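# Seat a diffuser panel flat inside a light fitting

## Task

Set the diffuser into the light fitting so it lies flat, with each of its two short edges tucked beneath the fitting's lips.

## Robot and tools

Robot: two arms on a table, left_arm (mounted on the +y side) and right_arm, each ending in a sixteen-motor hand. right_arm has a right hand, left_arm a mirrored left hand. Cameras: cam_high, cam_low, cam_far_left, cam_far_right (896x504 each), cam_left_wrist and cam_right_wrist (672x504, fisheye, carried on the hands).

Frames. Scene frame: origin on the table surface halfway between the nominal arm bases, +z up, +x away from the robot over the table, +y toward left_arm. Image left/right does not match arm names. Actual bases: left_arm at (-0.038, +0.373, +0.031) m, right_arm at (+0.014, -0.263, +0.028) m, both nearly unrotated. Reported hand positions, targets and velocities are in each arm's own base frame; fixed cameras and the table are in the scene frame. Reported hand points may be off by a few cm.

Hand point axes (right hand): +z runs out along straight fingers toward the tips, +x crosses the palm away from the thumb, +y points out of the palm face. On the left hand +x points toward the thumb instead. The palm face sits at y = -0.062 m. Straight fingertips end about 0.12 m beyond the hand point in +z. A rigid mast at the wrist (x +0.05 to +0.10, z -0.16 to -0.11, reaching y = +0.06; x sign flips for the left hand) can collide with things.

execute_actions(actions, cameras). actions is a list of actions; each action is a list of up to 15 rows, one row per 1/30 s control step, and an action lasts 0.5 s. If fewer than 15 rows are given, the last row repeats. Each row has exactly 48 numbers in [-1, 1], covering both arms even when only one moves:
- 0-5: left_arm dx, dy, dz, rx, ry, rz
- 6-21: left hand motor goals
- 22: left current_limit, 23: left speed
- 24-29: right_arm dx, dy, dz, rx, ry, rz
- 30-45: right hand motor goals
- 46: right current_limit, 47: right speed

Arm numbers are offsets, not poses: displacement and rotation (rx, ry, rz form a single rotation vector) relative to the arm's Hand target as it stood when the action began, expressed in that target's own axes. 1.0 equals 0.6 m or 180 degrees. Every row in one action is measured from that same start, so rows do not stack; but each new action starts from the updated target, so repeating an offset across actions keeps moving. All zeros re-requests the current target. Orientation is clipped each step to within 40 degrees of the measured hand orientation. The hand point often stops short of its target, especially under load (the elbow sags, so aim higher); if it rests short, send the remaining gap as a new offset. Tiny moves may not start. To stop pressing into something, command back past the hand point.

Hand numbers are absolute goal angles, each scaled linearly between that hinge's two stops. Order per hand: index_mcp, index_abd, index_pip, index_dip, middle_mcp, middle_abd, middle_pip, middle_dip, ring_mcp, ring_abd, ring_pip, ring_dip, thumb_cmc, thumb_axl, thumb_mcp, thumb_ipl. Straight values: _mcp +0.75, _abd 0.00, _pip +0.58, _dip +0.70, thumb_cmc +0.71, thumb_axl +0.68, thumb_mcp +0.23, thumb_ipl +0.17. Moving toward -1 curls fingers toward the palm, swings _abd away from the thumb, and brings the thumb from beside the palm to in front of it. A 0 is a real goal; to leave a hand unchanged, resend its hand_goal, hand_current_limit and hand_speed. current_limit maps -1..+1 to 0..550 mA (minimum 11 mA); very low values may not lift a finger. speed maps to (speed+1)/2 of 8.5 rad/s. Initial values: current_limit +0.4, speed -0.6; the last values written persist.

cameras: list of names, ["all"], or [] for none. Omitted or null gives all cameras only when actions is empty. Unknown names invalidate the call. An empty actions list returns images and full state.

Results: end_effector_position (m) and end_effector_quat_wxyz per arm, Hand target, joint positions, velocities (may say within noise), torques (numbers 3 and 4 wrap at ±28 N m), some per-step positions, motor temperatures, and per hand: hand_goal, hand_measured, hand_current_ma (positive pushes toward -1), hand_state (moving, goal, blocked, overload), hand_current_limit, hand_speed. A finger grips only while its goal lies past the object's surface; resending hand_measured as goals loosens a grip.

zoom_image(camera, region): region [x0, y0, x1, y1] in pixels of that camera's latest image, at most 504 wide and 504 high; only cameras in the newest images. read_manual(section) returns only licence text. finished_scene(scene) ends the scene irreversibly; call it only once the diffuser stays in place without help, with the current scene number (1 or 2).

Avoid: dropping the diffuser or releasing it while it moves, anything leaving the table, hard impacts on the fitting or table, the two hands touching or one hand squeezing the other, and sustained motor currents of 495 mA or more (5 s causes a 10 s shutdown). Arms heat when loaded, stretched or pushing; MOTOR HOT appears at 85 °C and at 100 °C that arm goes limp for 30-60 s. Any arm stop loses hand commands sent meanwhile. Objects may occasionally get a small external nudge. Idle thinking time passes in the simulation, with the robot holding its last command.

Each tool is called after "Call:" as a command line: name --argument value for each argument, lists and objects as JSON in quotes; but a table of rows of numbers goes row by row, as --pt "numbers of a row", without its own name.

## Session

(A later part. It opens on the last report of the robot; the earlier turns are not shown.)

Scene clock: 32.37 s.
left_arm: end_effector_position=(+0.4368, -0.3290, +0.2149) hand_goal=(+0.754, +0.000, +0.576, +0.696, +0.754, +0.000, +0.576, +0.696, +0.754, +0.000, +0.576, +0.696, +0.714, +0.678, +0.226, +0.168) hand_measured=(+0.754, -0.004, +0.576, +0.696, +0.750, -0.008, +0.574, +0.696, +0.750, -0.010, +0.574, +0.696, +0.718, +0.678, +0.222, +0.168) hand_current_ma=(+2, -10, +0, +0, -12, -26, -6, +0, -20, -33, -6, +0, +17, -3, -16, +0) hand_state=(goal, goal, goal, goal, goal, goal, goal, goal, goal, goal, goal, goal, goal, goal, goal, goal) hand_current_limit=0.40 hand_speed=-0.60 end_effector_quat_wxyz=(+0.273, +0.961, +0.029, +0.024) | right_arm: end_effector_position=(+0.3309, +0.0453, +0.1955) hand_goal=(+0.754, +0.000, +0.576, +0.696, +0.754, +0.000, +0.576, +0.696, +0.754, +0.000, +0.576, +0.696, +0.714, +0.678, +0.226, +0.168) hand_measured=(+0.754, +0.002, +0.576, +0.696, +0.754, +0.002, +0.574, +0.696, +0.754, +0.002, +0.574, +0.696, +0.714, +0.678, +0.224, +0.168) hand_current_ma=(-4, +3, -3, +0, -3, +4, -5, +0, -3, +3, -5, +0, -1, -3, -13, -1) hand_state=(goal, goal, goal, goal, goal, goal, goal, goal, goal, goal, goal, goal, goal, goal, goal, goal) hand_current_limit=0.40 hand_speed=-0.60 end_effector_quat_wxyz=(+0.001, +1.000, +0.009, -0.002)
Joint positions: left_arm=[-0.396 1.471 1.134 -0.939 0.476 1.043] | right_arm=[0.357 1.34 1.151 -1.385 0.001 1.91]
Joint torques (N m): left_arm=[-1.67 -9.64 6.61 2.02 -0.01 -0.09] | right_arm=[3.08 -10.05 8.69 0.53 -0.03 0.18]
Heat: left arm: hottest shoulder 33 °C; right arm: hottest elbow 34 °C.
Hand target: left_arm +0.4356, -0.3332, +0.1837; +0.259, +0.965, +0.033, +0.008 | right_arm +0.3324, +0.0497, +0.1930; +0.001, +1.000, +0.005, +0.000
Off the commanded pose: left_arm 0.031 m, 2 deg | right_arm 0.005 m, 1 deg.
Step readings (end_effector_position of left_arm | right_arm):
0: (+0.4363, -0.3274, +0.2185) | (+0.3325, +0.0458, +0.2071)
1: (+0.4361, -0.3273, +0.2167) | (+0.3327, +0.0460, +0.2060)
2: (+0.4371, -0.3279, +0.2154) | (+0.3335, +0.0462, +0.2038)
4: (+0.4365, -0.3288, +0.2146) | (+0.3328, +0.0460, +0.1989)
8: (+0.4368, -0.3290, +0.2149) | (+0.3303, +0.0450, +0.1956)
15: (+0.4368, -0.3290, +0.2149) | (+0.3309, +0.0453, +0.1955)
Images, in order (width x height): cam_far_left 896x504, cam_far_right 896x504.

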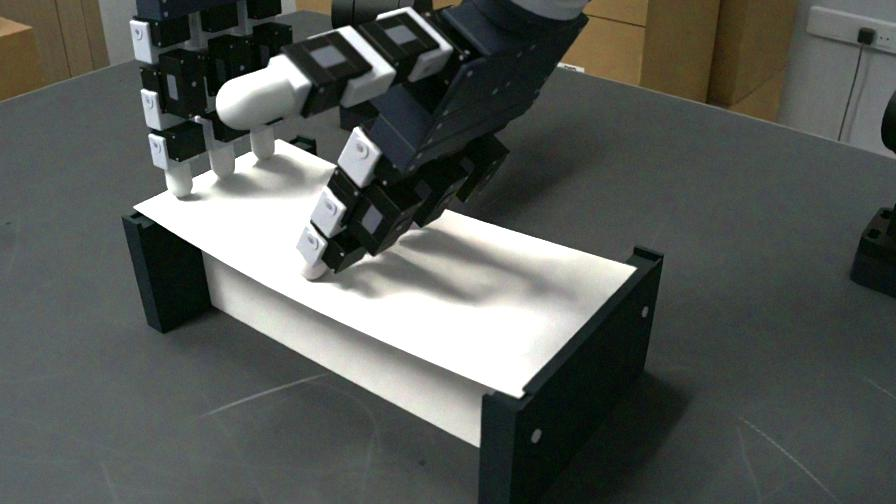

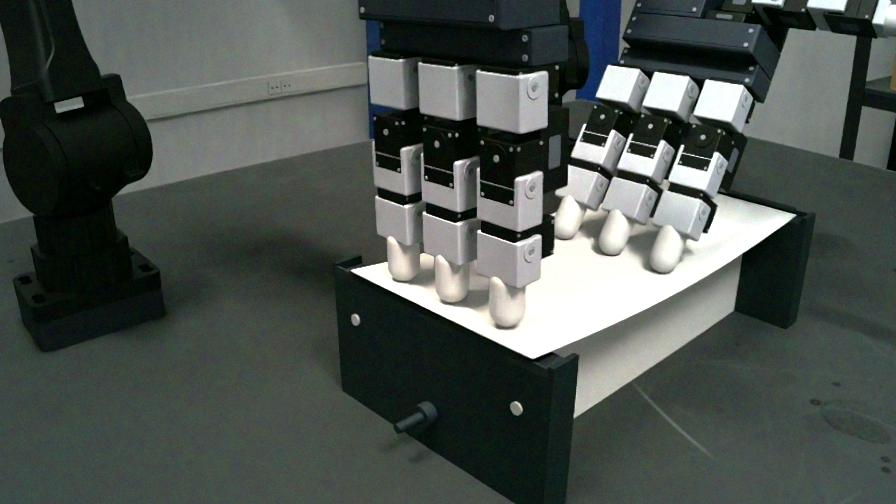

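Call:
zoom_image --camera "cam_far_left" --region '[420, 220, 680, 420]'

Call:
zoom_image --camera "cam_far_right" --region '[480, 170, 830, 370]'

Scaled by 1.938 from the camera's 896x504 image, which has a finer 1280x720 frame.

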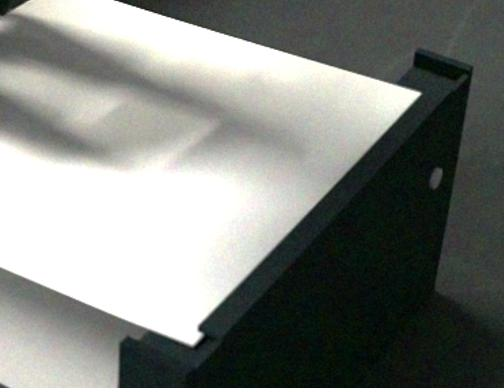

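Scaled by 1.440 from the camera's 896x504 image, which has a finer 1280x720 frame.

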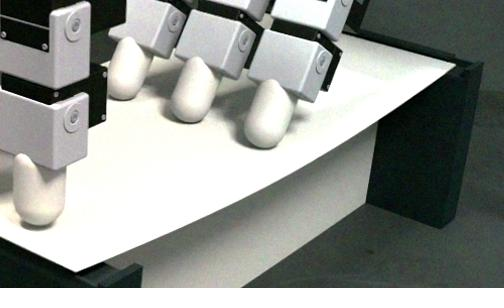

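Call:
execute_actions --actions '[[[0,-0.001,-0.042,0,0,0,0.754,0,0.576,0.696,0.754,0,0.576,0.696,0.754,0,0.576,0.696,0.714,0.678,0.226,0.168,0.4,-0.6,0,0.0,0.00,0,0,0,0.754,0,0.576,0.696,0.754,0,0.576,0.696,0.754,0,0.576,0.696,0.714,0.678,0.226,0.168,0.4,-0.6]]]' --cameras '["cam_far_left","cam_far_right"]'

Call:
zoom_image --camera "cam_far_right" --region '[330, 190, 610, 370]'

Scene clock: 33.90 s.
left_arm: end_effector_position=(+0.4336, -0.3268, +0.2152) hand_goal=(+0.754, +0.000, +0.576, +0.696, +0.754, +0.000, +0.576, +0.696, +0.754, +0.000, +0.576, +0.696, +0.714, +0.678, +0.226, +0.168) hand_measured=(+0.752, +0.004, +0.574, +0.696, +0.748, +0.004, +0.572, +0.694, +0.744, +0.006, +0.568, +0.692, +0.718, +0.678, +0.222, +0.168) hand_current_ma=(-7, +12, -6, -1, -25, +12, -18, -6, -41, +19, -29, -11, +17, -3, -16, +0) hand_state=(goal, goal, goal, goal, goal, goal, goal, goal, goal, goal, goal, goal, goal, goal, goal, goal) hand_current_limit=0.40 hand_speed=-0.60 end_effector_quat_wxyz=(+0.270, +0.962, +0.028, +0.019) | right_arm: end_effector_position=(+0.3309, +0.0453, +0.1955) hand_goal=(+0.754, +0.000, +0.576, +0.696, +0.754, +0.000, +0.576, +0.696, +0.754, +0.000, +0.576, +0.696, +0.714, +0.678, +0.226, +0.168) hand_measured=(+0.754, +0.002, +0.576, +0.696, +0.754, +0.002, +0.574, +0.696, +0.754, +0.002, +0.574, +0.696, +0.714, +0.678, +0.224, +0.168) hand_current_ma=(-4, +3, -3, +0, -3, +4, -5, +0, -3, +3, -5, +0, -1, -3, -13, -1) hand_state=(goal, goal, goal, goal, goal, goal, goal, goal, goal, goal, goal, goal, goal, goal, goal, goal) hand_current_limit=0.40 hand_speed=-0.60 end_effector_quat_wxyz=(+0.001, +1.000, +0.009, -0.002)
Joint positions: left_arm=[-0.393 1.466 1.134 -0.958 0.478 1.05] | right_arm=[0.357 1.34 1.151 -1.385 0.001 1.91]
Joint torques (N m): left_arm=[0.03 -11.34 8.65 0.05 0.21 0.15] | right_arm=[3.02 -10.05 8.65 0.54 -0.03 0.16]
Heat: left arm: hottest shoulder 33 °C; right arm: hottest elbow 34 °C.
Hand target: left_arm +0.4348, -0.3200, +0.2054; +0.259, +0.965, +0.033, +0.008 | right_arm +0.3324, +0.0497, +0.1930; +0.001, +1.000, +0.005, +0.000
Off the commanded pose: left_arm 0.012 m, 2 deg | right_arm 0.005 m, 1 deg.
Step readings (end_effector_position of left_arm | right_arm):
0: (+0.4368, -0.3290, +0.2149) | (+0.3309, +0.0453, +0.1955)
1: (+0.4362, -0.3286, +0.2154) | (+0.3309, +0.0453, +0.1955)
2: (+0.4353, -0.3278, +0.2155) | (+0.3309, +0.0453, +0.1955)
4: (+0.4341, -0.3268, +0.2154) | (+0.3309, +0.0453, +0.1955)
8: (+0.4336, -0.3268, +0.2152) | (+0.3309, +0.0453, +0.1955)
15: (+0.4336, -0.3268, +0.2152) | (+0.3309, +0.0453, +0.1955)
Images, in order (width x height): cam_far_left 896x504, cam_far_right 896x504.

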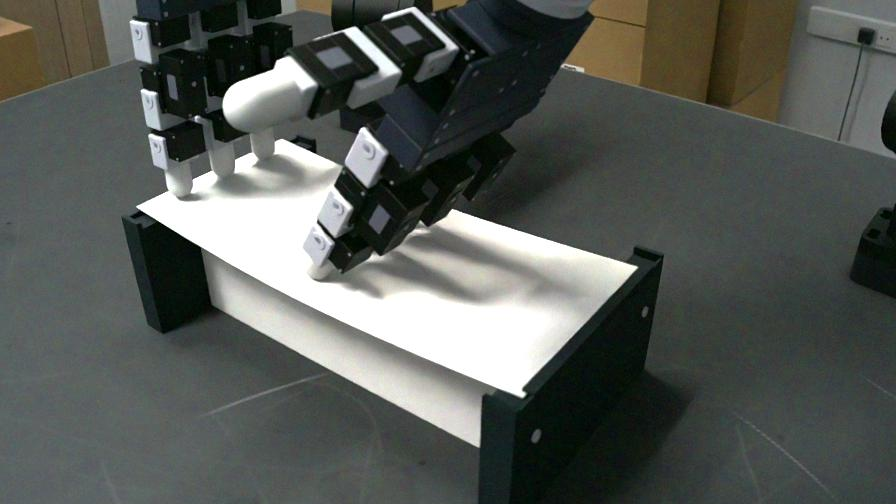

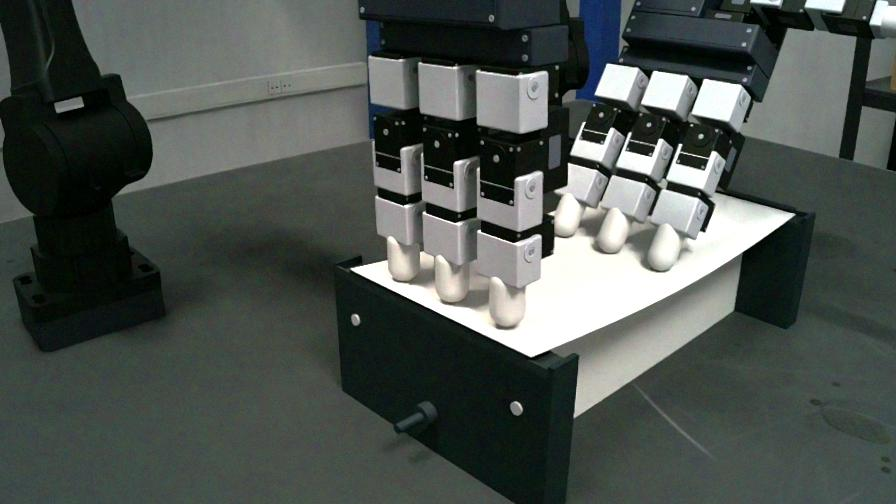

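Scaled by 1.800 from the camera's 896x504 image, which has a finer 1280x720 frame.

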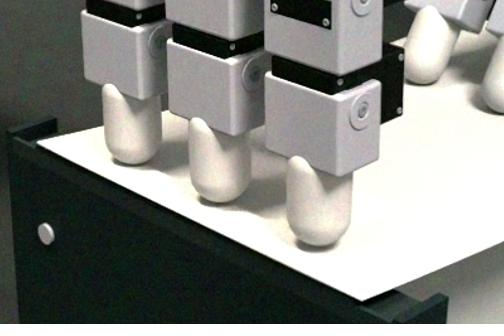

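Call:
execute_actions --actions '[[[0,0,-0.03,0,0,0,0.754,0,0.576,0.696,0.754,0,0.576,0.696,0.754,0,0.576,0.696,0.714,0.678,0.226,0.168,0.4,-0.6,0,0.0,-0.035,0,0,0,0.754,0,0.576,0.696,0.754,0,0.576,0.696,0.754,0,0.576,0.696,0.714,0.678,0.226,0.168,0.4,-0.6]],[[0,0,0,0,0,0,0.754,0,0.576,0.696,0.754,0,0.576,0.696,0.754,0,0.576,0.696,0.714,0.678,0.226,0.168,0.4,-0.6,0,0.018,0.0,0,0,0,0.754,0,0.576,0.696,0.754,0,0.576,0.696,0.754,0,0.576,0.696,0.714,0.678,0.226,0.168,0.4,-0.6]],[[0,0,0,0,0,0,0.754,0,0.576,0.696,0.754,0,0.576,0.696,0.754,0,0.576,0.696,0.714,0.678,0.226,0.168,0.4,-0.6,0,0.0,0.035,0,0,0,0.754,0,0.576,0.696,0.754,0,0.576,0.696,0.754,0,0.576,0.696,0.714,0.678,0.226,0.168,0.4,-0.6]]]' --cameras '["cam_far_left","cam_far_right","cam_right_wrist"]'

Call:
zoom_image --camera "cam_far_right" --region '[330, 190, 610, 370]'

Scene clock: 36.43 s.
left_arm: end_effector_position=(+0.4266, -0.3156, +0.2155) hand_goal=(+0.754, +0.000, +0.576, +0.696, +0.754, +0.000, +0.576, +0.696, +0.754, +0.000, +0.576, +0.696, +0.714, +0.678, +0.226, +0.168) hand_measured=(+0.746, +0.006, +0.570, +0.694, +0.752, +0.004, +0.572, +0.694, +0.756, +0.002, +0.574, +0.694, +0.718, +0.678, +0.222, +0.168) hand_current_ma=(-36, +19, -23, -9, -4, +13, -15, -7, +6, +9, -7, -10, +17, -3, -16, +0) hand_state=(goal, goal, goal, goal, goal, goal, goal, goal, goal, goal, goal, goal, goal, goal, goal, goal) hand_current_limit=0.40 hand_speed=-0.60 end_effector_quat_wxyz=(+0.261, +0.965, +0.030, +0.003) | right_arm: end_effector_position=(+0.3279, +0.0417, +0.1956) hand_goal=(+0.754, +0.000, +0.576, +0.696, +0.754, +0.000, +0.576, +0.696, +0.754, +0.000, +0.576, +0.696, +0.714, +0.678, +0.226, +0.168) hand_measured=(+0.750, +0.012, +0.574, +0.696, +0.752, +0.004, +0.574, +0.696, +0.752, +0.002, +0.574, +0.696, +0.714, +0.678, +0.224, +0.168) hand_current_ma=(-16, +43, -4, +0, -7, +10, -5, +0, -7, +9, -5, +0, -1, -3, -13, -1) hand_state=(goal, goal, goal, goal, goal, goal, goal, goal, goal, goal, goal, goal, goal, goal, goal, goal) hand_current_limit=0.40 hand_speed=-0.60 end_effector_quat_wxyz=(+0.004, +1.000, +0.006, -0.008)
Joint positions: left_arm=[-0.376 1.454 1.135 -1.018 0.478 1.075] | right_arm=[0.35 1.34 1.149 -1.397 0.001 1.91]
Joint torques (N m): left_arm=[0.21 -11.75 10.1 0.31 0.37 0.11] | right_arm=[1.49 -10.93 8.1 0.94 0 -0.07]
Heat: left arm: hottest shoulder 33 °C; right arm: hottest elbow 34 °C.
Hand target: left_arm +0.4343, -0.3110, +0.2211; +0.259, +0.965, +0.033, +0.008 | right_arm +0.3324, +0.0389, +0.1930; +0.001, +1.000, +0.005, +0.000
Off the commanded pose: left_arm 0.011 m, 1 deg | right_arm 0.006 m, 1 deg.
Step readings (end_effector_position of left_arm | right_arm):
0: (+0.4336, -0.3268, +0.2152) | (+0.3309, +0.0453, +0.1955)
1: (+0.4326, -0.3257, +0.2150) | (+0.3295, +0.0448, +0.1958)
2: (+0.4317, -0.3236, +0.2148) | (+0.3277, +0.0441, +0.1965)
4: (+0.4287, -0.3197, +0.2156) | (+0.3247, +0.0429, +0.1974)
8: (+0.4270, -0.3158, +0.2157) | (+0.3232, +0.0424, +0.1978)
15: (+0.4266, -0.3156, +0.2156) | (+0.3231, +0.0424, +0.1978)
16: (+0.4266, -0.3157, +0.2156) | (+0.3231, +0.0422, +0.1978)
17: (+0.4266, -0.3157, +0.2156) | (+0.3232, +0.0420, +0.1978)
19: (+0.4266, -0.3157, +0.2156) | (+0.3233, +0.0410, +0.1978)
23: (+0.4266, -0.3157, +0.2156) | (+0.3234, +0.0400, +0.1978)
30: (+0.4266, -0.3157, +0.2156) | (+0.3234, +0.0400, +0.1978)
31: (+0.4266, -0.3157, +0.2156) | (+0.3241, +0.0403, +0.1973)
32: (+0.4266, -0.3157, +0.2156) | (+0.3259, +0.0409, +0.1963)
34: (+0.4266, -0.3156, +0.2155) | (+0.3272, +0.0414, +0.1958)
38: (+0.4266, -0.3156, +0.2155) | (+0.3279, +0.0417, +0.1956)
45: (+0.4266, -0.3156, +0.2155) | (+0.3279, +0.0417, +0.1956)
Images, in order (width x height): cam_far_left 896x504, cam_far_right 896x504, cam_right_wrist 672x504.

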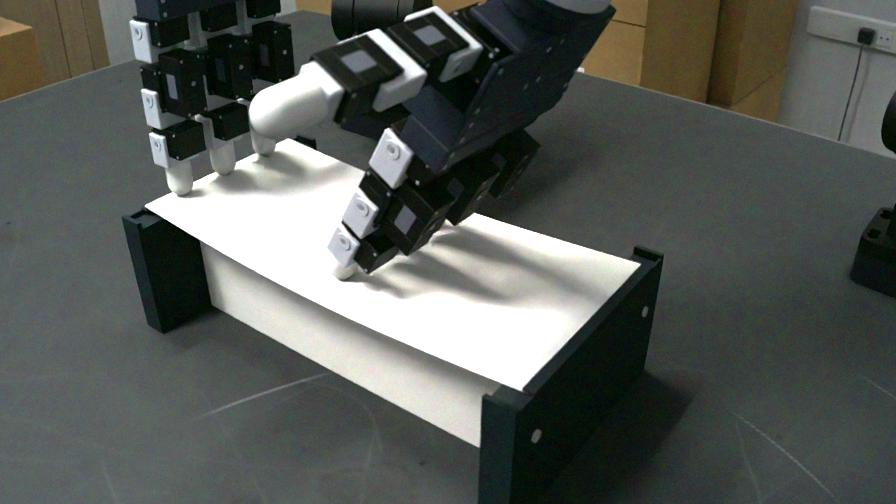

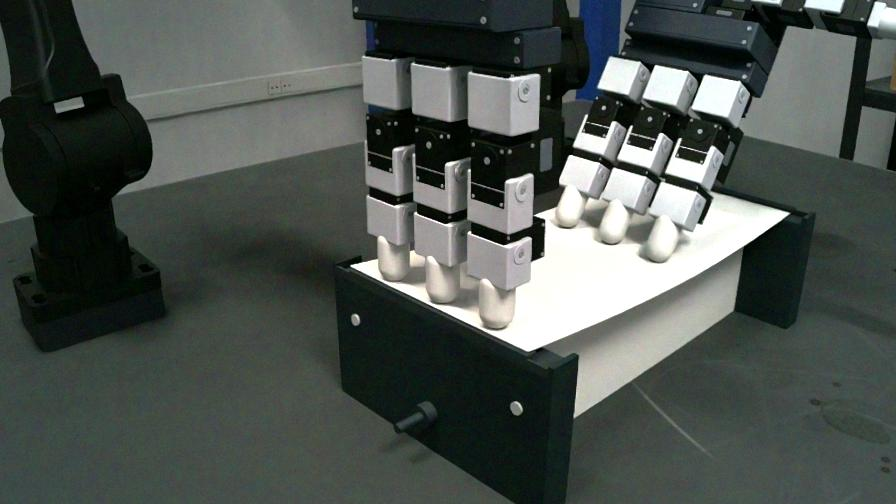

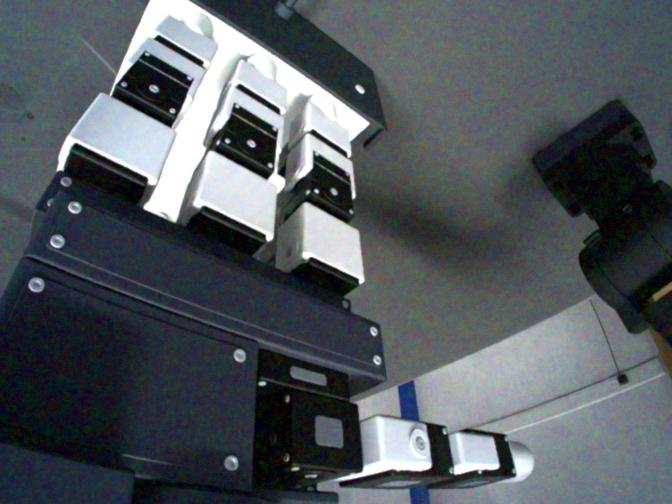

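Scaled by 1.800 from the camera's 896x504 image, which has a finer 1280x720 frame.

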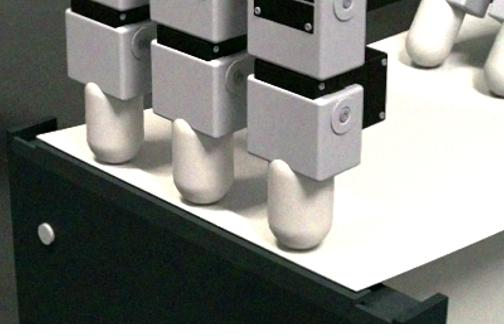

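Call:
zoom_image --camera "cam_far_right" --region '[500, 320, 600, 400]'

Call:
zoom_image --camera "cam_far_right" --region '[320, 240, 400, 300]'

Call:
zoom_image --camera "cam_far_left" --region '[460, 360, 580, 460]'

Call:
zoom_image --camera "cam_far_left" --region '[600, 230, 700, 310]'

Call:
zoom_image --camera "cam_far_right" --region '[740, 180, 840, 260]'

Scaled by 5.040 from the camera's 896x504 image, which has a finer 1280x720 frame.

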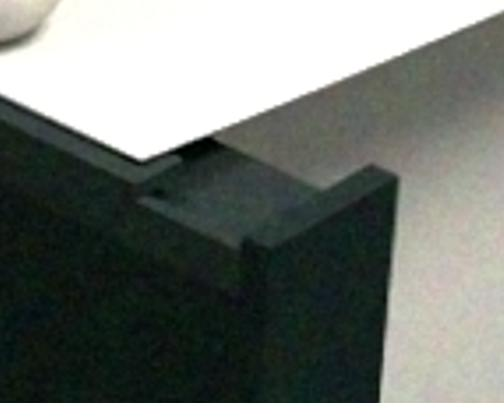

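Scaled by 6.300 from the camera's 896x504 image, which has a finer 1280x720 frame.

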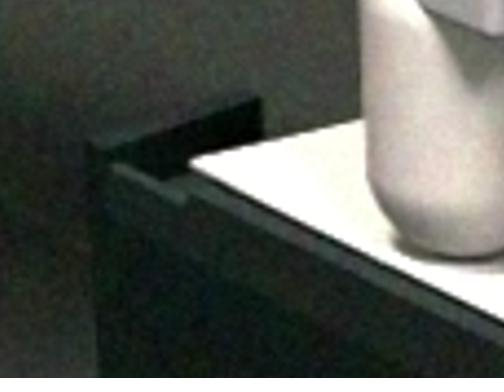

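Scaled by 4.200 from the camera's 896x504 image, which has a finer 1280x720 frame.

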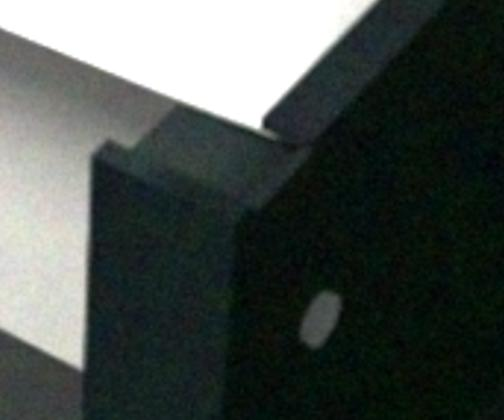

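Scaled by 5.040 from the camera's 896x504 image, which has a finer 1280x720 frame.

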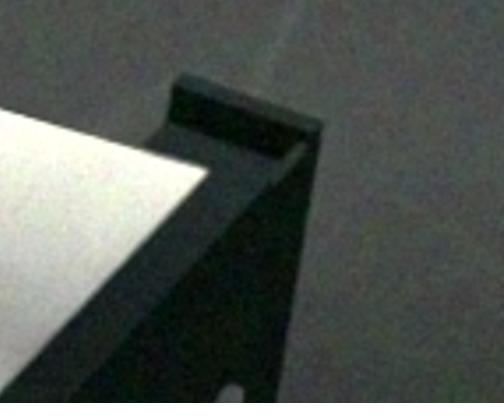

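Scaled by 5.040 from the camera's 896x504 image, which has a finer 1280x720 frame.

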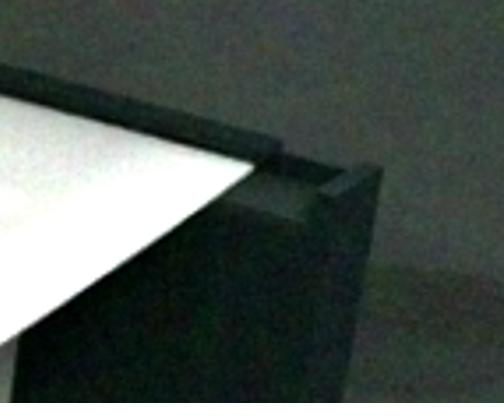

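Call:
execute_actions --actions '[[[0.01,-0.029,0.0505,0,0,0,0.754,0,0.576,0.696,0.754,0,0.576,0.696,0.754,0,0.576,0.696,0.714,0.678,0.226,0.168,0.4,-0.6,0.01,-0.02,0.008,0,0,0,0.754,0,0.576,0.696,0.754,0,0.576,0.696,0.754,0,0.576,0.696,0.714,0.678,0.226,0.168,0.4,-0.6]]]' --cameras '["cam_far_left","cam_far_right"]'

Call:
zoom_image --camera "cam_far_right" --region '[330, 190, 610, 370]'

Call:
zoom_image --camera "cam_far_left" --region '[420, 220, 680, 420]'

Scene clock: 38.17 s.
left_arm: end_effector_position=(+0.4314, -0.3146, +0.2149) hand_goal=(+0.754, +0.000, +0.576, +0.696, +0.754, +0.000, +0.576, +0.696, +0.754, +0.000, +0.576, +0.696, +0.714, +0.678, +0.226, +0.168) hand_measured=(+0.750, -0.004, +0.572, +0.694, +0.752, -0.028, +0.576, +0.696, +0.754, -0.014, +0.574, +0.694, +0.718, +0.678, +0.222, +0.168) hand_current_ma=(-12, -15, -18, -9, -5, -103, -3, +0, +2, -52, -5, -8, +17, -3, -16, +0) hand_state=(goal, goal, goal, goal, goal, blocked, goal, goal, goal, goal, goal, goal, goal, goal, goal, goal) hand_current_limit=0.40 hand_speed=-0.60 end_effector_quat_wxyz=(+0.271, +0.962, +0.028, +0.015) | right_arm: end_effector_position=(+0.3295, +0.0433, +0.1952) hand_goal=(+0.754, +0.000, +0.576, +0.696, +0.754, +0.000, +0.576, +0.696, +0.754, +0.000, +0.576, +0.696, +0.714, +0.678, +0.226, +0.168) hand_measured=(+0.742, +0.020, +0.570, +0.692, +0.752, +0.002, +0.574, +0.696, +0.752, +0.002, +0.574, +0.696, +0.714, +0.678, +0.224, +0.168) hand_current_ma=(-49, +75, -22, -11, -7, +9, -5, +0, -7, +8, -5, +0, -1, -3, -13, -1) hand_state=(goal, blocked, goal, goal, goal, goal, goal, goal, goal, goal, goal, goal, goal, goal, goal, goal) hand_current_limit=0.40 hand_speed=-0.60 end_effector_quat_wxyz=(+0.002, +1.000, +0.007, -0.005)
Joint positions: left_arm=[-0.367 1.455 1.123 -0.978 0.489 1.079] | right_arm=[0.353 1.34 1.149 -1.39 0.001 1.91]
Joint torques (N m): left_arm=[-0.03 -8.88 7.23 2.24 0.01 0.13] | right_arm=[3.25 -8.41 9.13 1.13 -0.03 0.15]
Heat: left arm: hottest shoulder 33 °C; right arm: hottest elbow 34 °C.
Hand target: left_arm +0.4402, -0.3108, +0.1861; +0.259, +0.965, +0.033, +0.008 | right_arm +0.3383, +0.0509, +0.1882; +0.001, +1.000, +0.005, +0.000
Off the commanded pose: left_arm 0.030 m, 2 deg | right_arm 0.014 m, 1 deg.
Step readings (end_effector_position of left_arm | right_arm):
0: (+0.4266, -0.3156, +0.2155) | (+0.3279, +0.0417, +0.1956)
1: (+0.4271, -0.3157, +0.2145) | (+0.3283, +0.0419, +0.1955)
2: (+0.4285, -0.3158, +0.2145) | (+0.3288, +0.0425, +0.1954)
4: (+0.4305, -0.3156, +0.2149) | (+0.3294, +0.0433, +0.1952)
8: (+0.4314, -0.3146, +0.2149) | (+0.3295, +0.0433, +0.1952)
15: (+0.4314, -0.3146, +0.2149) | (+0.3295, +0.0433, +0.1952)
Images, in order (width x height): cam_far_left 896x504, cam_far_right 896x504.

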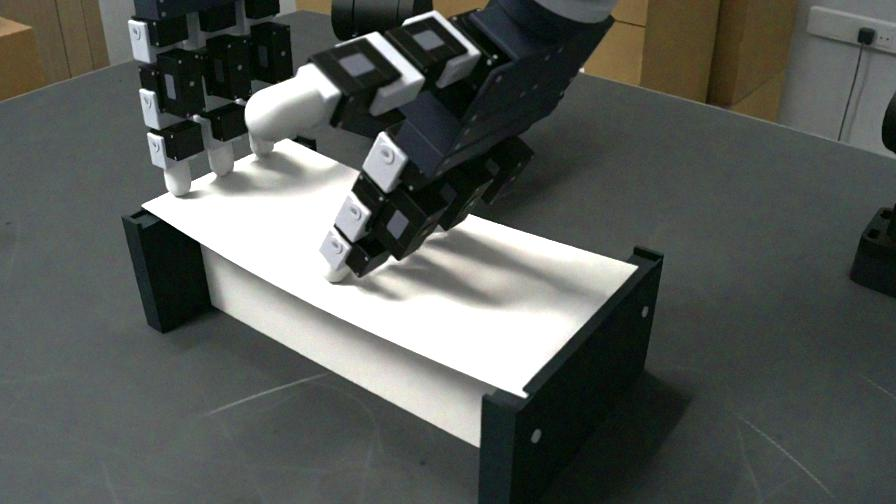

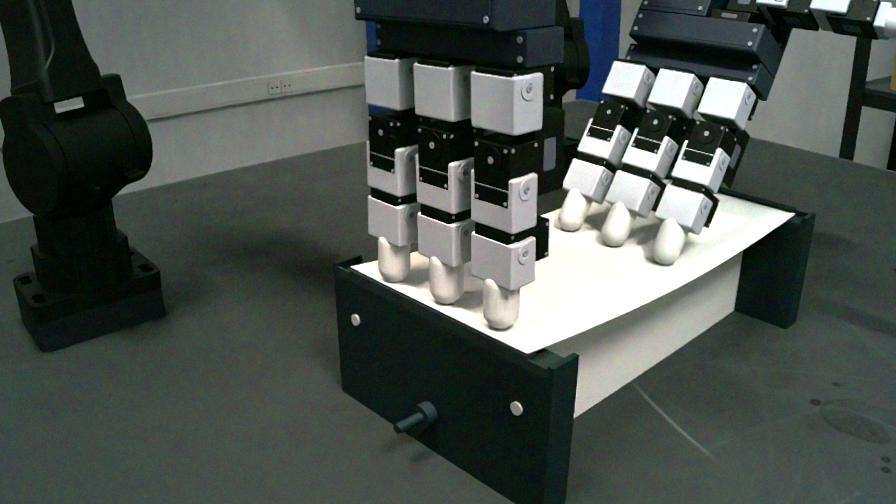

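Scaled by 1.800 from the camera's 896x504 image, which has a finer 1280x720 frame.

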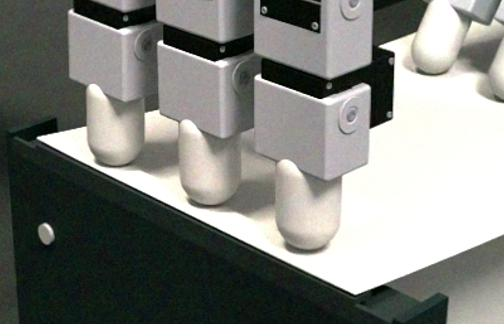

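Scaled by 1.938 from the camera's 896x504 image, which has a finer 1280x720 frame.

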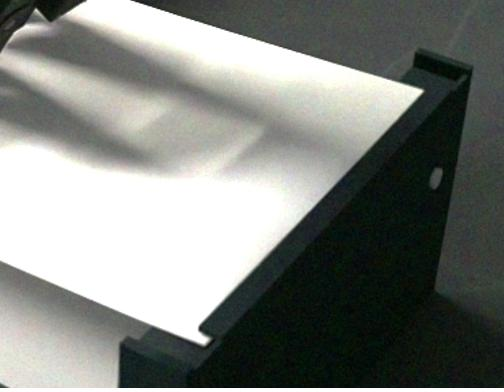

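Call:
zoom_image --camera "cam_far_right" --region '[560, 140, 840, 340]'

Call:
zoom_image --camera "cam_far_left" --region '[120, 180, 520, 440]'

Scaled by 1.800 from the camera's 896x504 image, which has a finer 1280x720 frame.

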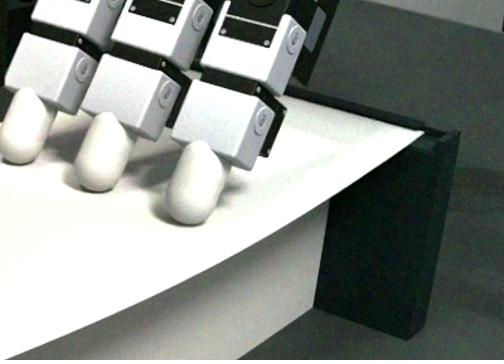

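Scaled by 1.260 from the camera's 896x504 image, which has a finer 1280x720 frame.

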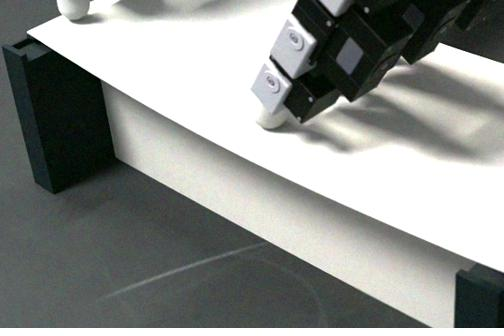

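Call:
execute_actions --actions '[[[-0.008,-0.029,0.0505,0,0,0,0.754,0,0.576,0.696,0.754,0,0.576,0.696,0.754,0,0.576,0.696,0.714,0.678,0.226,0.168,0.4,-0.6,0,0,0,0,0,0,0.754,0,0.576,0.696,0.754,0,0.576,0.696,0.754,0,0.576,0.696,0.714,0.678,0.226,0.168,0.4,-0.6]]]' --cameras '["cam_far_left","cam_far_right"]'

Call:
zoom_image --camera "cam_far_right" --region '[560, 140, 840, 340]'

Call:
zoom_image --camera "cam_far_left" --region '[420, 220, 680, 420]'

Scene clock: 45.13 s.
left_arm: end_effector_position=(+0.4292, -0.3100, +0.2121) hand_goal=(+0.754, +0.000, +0.576, +0.696, +0.754, +0.000, +0.576, +0.696, +0.754, +0.000, +0.576, +0.696, +0.714, +0.678, +0.226, +0.168) hand_measured=(+0.750, -0.004, +0.572, +0.694, +0.744, -0.044, +0.570, +0.694, +0.742, -0.032, +0.572, +0.696, +0.718, +0.678, +0.222, +0.168) hand_current_ma=(-17, -14, -15, -9, -44, -169, -25, -4, -48, -116, -14, -1, +18, -3, -16, +0) hand_state=(goal, goal, goal, goal, goal, blocked, goal, goal, goal, blocked, goal, goal, goal, goal, goal, goal) hand_current_limit=0.40 hand_speed=-0.60 end_effector_quat_wxyz=(+0.287, +0.957, +0.026, +0.032) | right_arm: end_effector_position=(+0.3298, +0.0433, +0.1952) hand_goal=(+0.754, +0.000, +0.576, +0.696, +0.754, +0.000, +0.576, +0.696, +0.754, +0.000, +0.576, +0.696, +0.714, +0.678, +0.226, +0.168) hand_measured=(+0.738, +0.020, +0.568, +0.692, +0.752, +0.002, +0.574, +0.696, +0.752, +0.002, +0.574, +0.696, +0.714, +0.678, +0.224, +0.168) hand_current_ma=(-68, +75, -32, -19, -7, +9, -5, +0, -7, +8, -5, +0, -1, -3, -13, -1) hand_state=(goal, blocked, goal, goal, goal, goal, goal, goal, goal, goal, goal, goal, goal, goal, goal, goal) hand_current_limit=0.40 hand_speed=-0.60 end_effector_quat_wxyz=(+0.002, +1.000, +0.007, -0.004)
Joint positions: left_arm=[-0.356 1.434 1.071 -0.902 0.508 1.08] | right_arm=[0.353 1.34 1.149 -1.389 0.002 1.91]
Joint torques (N m): left_arm=[-1.03 -5.71 5.38 2.97 -0.71 0.11] | right_arm=[3.37 -8.53 9.11 1.11 -0.06 0.15]
Heat: left arm: hottest shoulder 33 °C; right arm: hottest elbow 34 °C.
Hand target: left_arm +0.4354, -0.3112, +0.1511; +0.259, +0.965, +0.033, +0.008 | right_arm +0.3383, +0.0509, +0.1882; +0.001, +1.000, +0.005, +0.000
Off the commanded pose: left_arm 0.061 m, 4 deg | right_arm 0.013 m, 1 deg.
Step readings (end_effector_position of left_arm | right_arm):
0: (+0.4315, -0.3146, +0.2150) | (+0.3296, +0.0433, +0.1952)
1: (+0.4307, -0.3145, +0.2119) | (+0.3296, +0.0433, +0.1952)
2: (+0.4308, -0.3148, +0.2119) | (+0.3297, +0.0434, +0.1952)
4: (+0.4298, -0.3115, +0.2122) | (+0.3298, +0.0433, +0.1952)
8: (+0.4292, -0.3099, +0.2121) | (+0.3298, +0.0433, +0.1952)
15: (+0.4292, -0.3100, +0.2121) | (+0.3298, +0.0433, +0.1952)
Images, in order (width x height): cam_far_left 896x504, cam_far_right 896x504.

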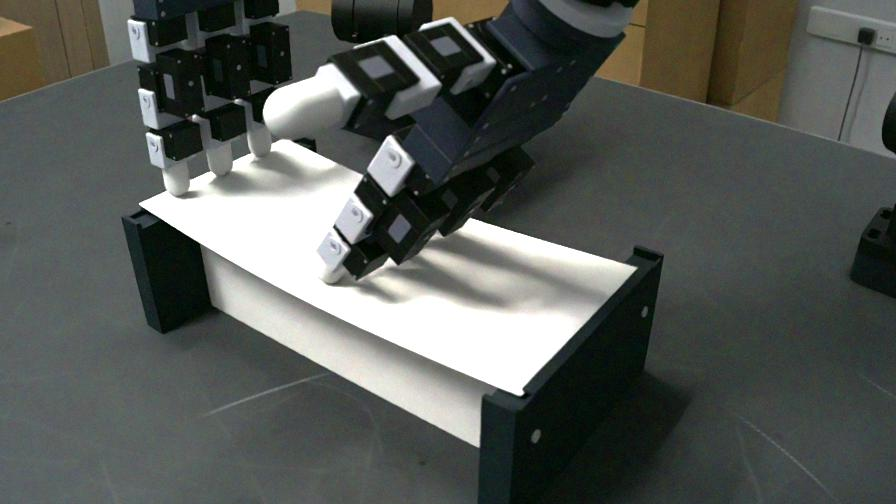

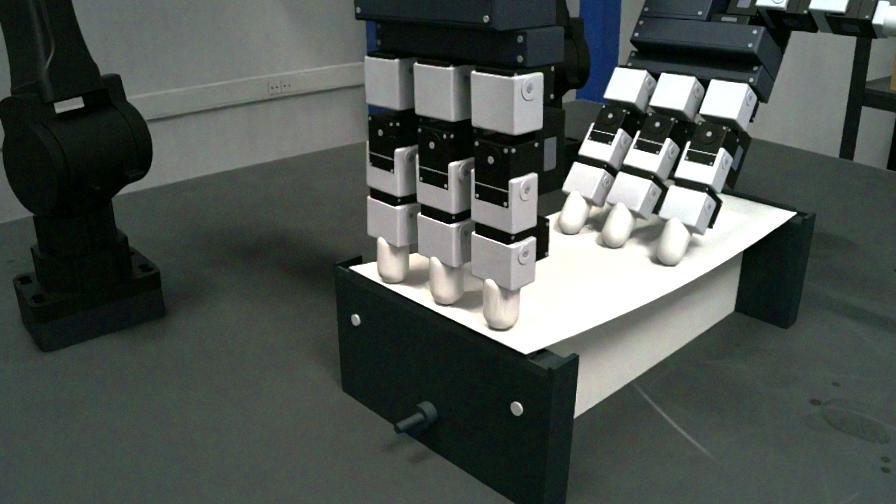

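Scaled by 1.800 from the camera's 896x504 image, which has a finer 1280x720 frame.

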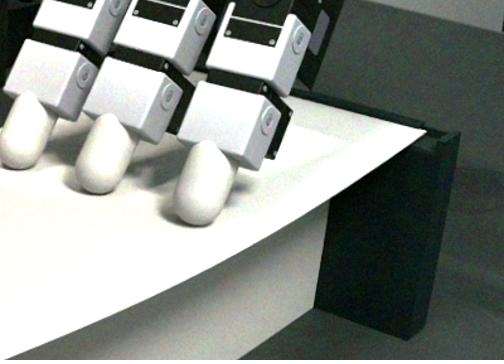

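Scaled by 1.938 from the camera's 896x504 image, which has a finer 1280x720 frame.

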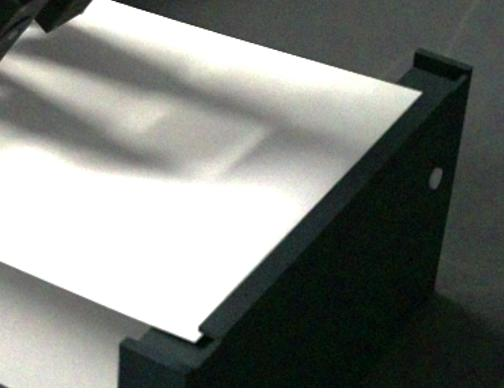

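Call:
execute_actions --actions '[[[0,0.031,-0.098,0,0,0,0.754,0,0.576,0.696,0.754,0,0.576,0.696,0.754,0,0.576,0.696,0.714,0.678,0.226,0.168,0.4,-0.6,0,0,0,0,0,0,0.754,0,0.576,0.696,0.754,0,0.576,0.696,0.754,0,0.576,0.696,0.714,0.678,0.226,0.168,0.4,-0.6]],[[0,0.031,-0.098,0,0,0,0.754,0,0.576,0.696,0.754,0,0.576,0.696,0.754,0,0.576,0.696,0.714,0.678,0.226,0.168,0.4,-0.6,0,0,-0.03,0,0,0,0.754,0,0.576,0.696,0.754,0,0.576,0.696,0.754,0,0.576,0.696,0.714,0.678,0.226,0.168,0.4,-0.6]],[[0,0.031,-0.098,0.0835,0,0,0.754,0,0.576,0.696,0.754,0,0.576,0.696,0.754,0,0.576,0.696,0.714,0.678,0.226,0.168,0.4,-0.6,0,0,0,0,0,0,0.754,0,0.576,0.696,0.754,0,0.576,0.696,0.754,0,0.576,0.696,0.714,0.678,0.226,0.168,0.4,-0.6]],[[0,0,0,0.0835,0,0,0.754,0,0.576,0.696,0.754,0,0.576,0.696,0.754,0,0.576,0.696,0.714,0.678,0.226,0.168,0.4,-0.6,0,0,0,0,0,0,0.754,0,0.576,0.696,0.754,0,0.576,0.696,0.754,0,0.576,0.696,0.714,0.678,0.226,0.168,0.4,-0.6]]]' --cameras '["all"]'

Scene clock: 50.80 s.
left_arm: end_effector_position=(+0.4237, -0.2689, +0.3196) hand_goal=(+0.754, +0.000, +0.576, +0.696, +0.754, +0.000, +0.576, +0.696, +0.754, +0.000, +0.576, +0.696, +0.714, +0.678, +0.226, +0.168) hand_measured=(+0.754, +0.002, +0.576, +0.694, +0.754, +0.002, +0.576, +0.694, +0.754, +0.000, +0.576, +0.694, +0.716, +0.678, +0.220, +0.168) hand_current_ma=(+1, +4, +0, -7, +1, +3, +0, -6, +1, +0, +0, -8, +5, -3, -26, -1) hand_state=(goal, goal, goal, goal, goal, goal, goal, goal, goal, goal, goal, goal, goal, goal, goal, goal) hand_current_limit=0.40 hand_speed=-0.60 end_effector_quat_wxyz=(+0.009, +1.000, +0.028, +0.008) | right_arm: end_effector_position=(+0.3282, +0.0429, +0.1966) hand_goal=(+0.754, +0.000, +0.576, +0.696, +0.754, +0.000, +0.576, +0.696, +0.754, +0.000, +0.576, +0.696, +0.714, +0.678, +0.226, +0.168) hand_measured=(+0.748, +0.002, +0.572, +0.694, +0.752, +0.002, +0.574, +0.696, +0.752, +0.002, +0.574, +0.696, +0.714, +0.678, +0.224, +0.168) hand_current_ma=(-21, +9, -11, -11, -7, +9, -5, +0, -7, +8, -5, +0, -1, -3, -13, -1) hand_state=(goal, goal, goal, goal, goal, goal, goal, goal, goal, goal, goal, goal, goal, goal, goal, goal) hand_current_limit=0.40 hand_speed=-0.60 end_effector_quat_wxyz=(+0.004, +1.000, +0.007, -0.007)
Joint positions: left_arm=[-0.433 1.476 1.61 -1.683 0.008 1.082] | right_arm=[0.353 1.34 1.151 -1.399 0.002 1.91]
Joint torques (N m): left_arm=[-0.67 -11.52 11.71 -0.01 -0.07 -0.14] | right_arm=[3.31 -9.35 11.89 -0.23 -0.05 0.14]
Motor temperatures (°C): left_arm=[31 33 33 30 30 30] | right_arm=[31 32 35 31 31 29]
Heat: left arm: hottest shoulder 33 °C; right arm: hottest elbow 35 °C.
Hand target: left_arm +0.4328, -0.2712, +0.3317; +0.000, +0.999, +0.034, -0.001 | right_arm +0.3383, +0.0510, +0.2062; +0.001, +1.000, +0.005, +0.000
Off the commanded pose: left_arm 0.015 m, 2 deg | right_arm 0.016 m, 1 deg.
joint sent to its limit (left arm) — joint 4 (wrist pitch), lower limit. The joint targets still meet the commanded pose.
Step readings (end_effector_position of left_arm | right_arm):
0: (+0.4293, -0.3100, +0.2122) | (+0.3298, +0.0433, +0.1952)
1: (+0.4287, -0.3091, +0.2149) | (+0.3298, +0.0433, +0.1952)
2: (+0.4284, -0.3063, +0.2150) | (+0.3298, +0.0433, +0.1952)
4: (+0.4258, -0.3038, +0.2146) | (+0.3298, +0.0433, +0.1952)
8: (+0.4243, -0.3021, +0.2143) | (+0.3298, +0.0433, +0.1952)
15: (+0.4238, -0.3019, +0.2143) | (+0.3298, +0.0433, +0.1952)
16: (+0.4231, -0.3011, +0.2173) | (+0.3296, +0.0433, +0.1958)
17: (+0.4201, -0.2987, +0.2196) | (+0.3293, +0.0431, +0.1963)
19: (+0.4179, -0.2929, +0.2313) | (+0.3285, +0.0429, +0.1965)
23: (+0.4237, -0.2866, +0.2572) | (+0.3282, +0.0429, +0.1966)
30: (+0.4247, -0.2856, +0.2640) | (+0.3282, +0.0429, +0.1966)
31: (+0.4263, -0.2795, +0.2627) | (+0.3282, +0.0429, +0.1966)
32: (+0.4243, -0.2688, +0.2563) | (+0.3282, +0.0429, +0.1966)
34: (+0.4230, -0.2584, +0.2744) | (+0.3282, +0.0429, +0.1966)
38: (+0.4324, -0.2621, +0.3301) | (+0.3282, +0.0429, +0.1966)
45: (+0.4320, -0.2639, +0.3366) | (+0.3282, +0.0429, +0.1966)
46: (+0.4330, -0.2580, +0.3310) | (+0.3282, +0.0429, +0.1966)
47: (+0.4336, -0.2488, +0.3221) | (+0.3282, +0.0429, +0.1966)
49: (+0.4335, -0.2486, +0.3199) | (+0.3282, +0.0429, +0.1966)
53: (+0.4260, -0.2667, +0.3201) | (+0.3282, +0.0429, +0.1966)
60: (+0.4235, -0.2690, +0.3196) | (+0.3282, +0.0429, +0.1966)

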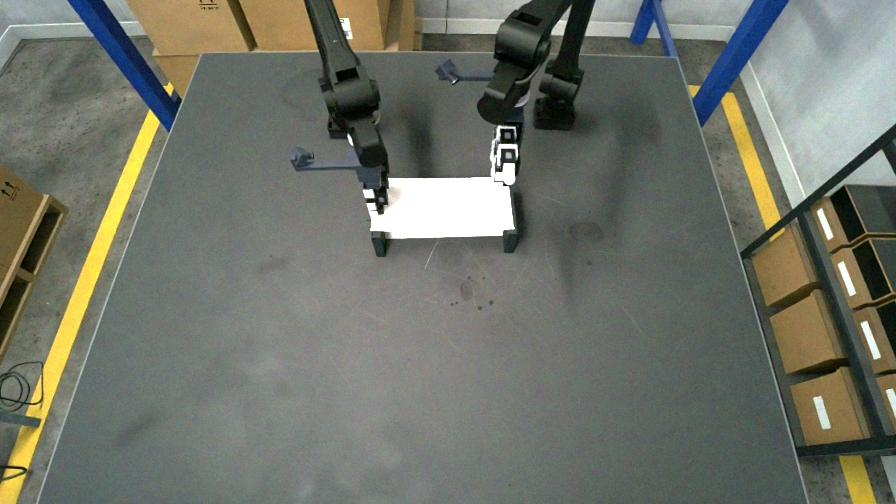

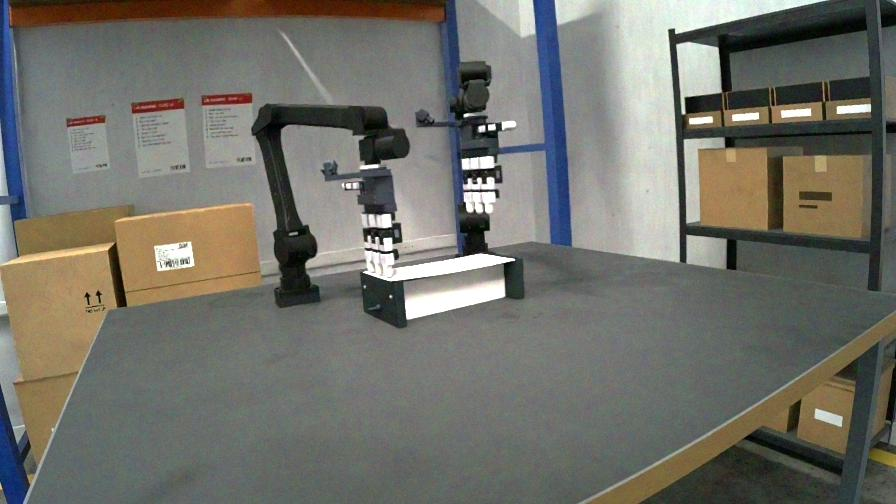

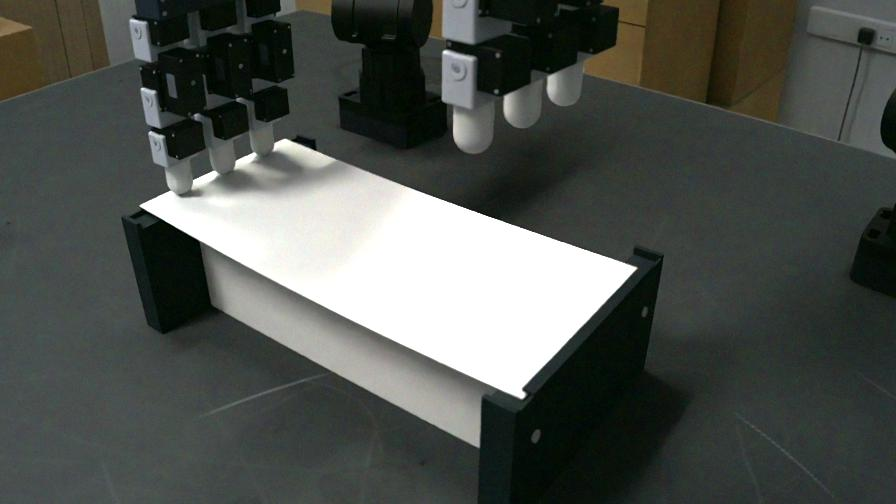

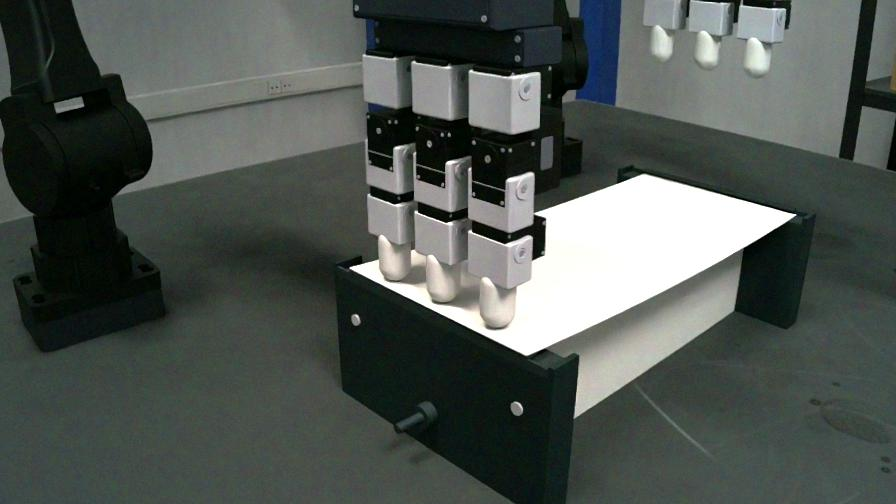

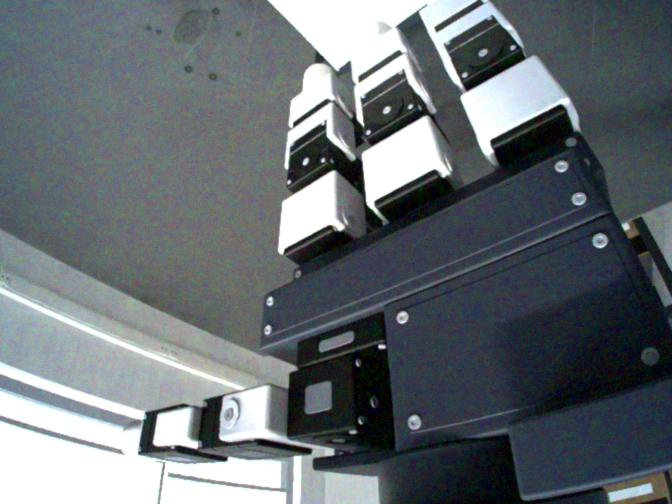

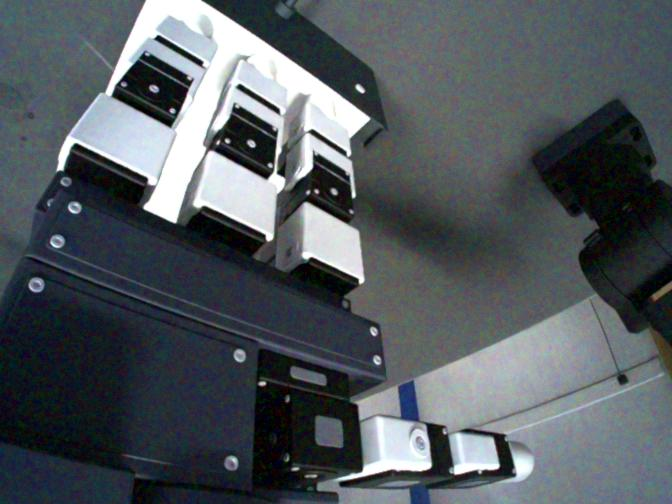

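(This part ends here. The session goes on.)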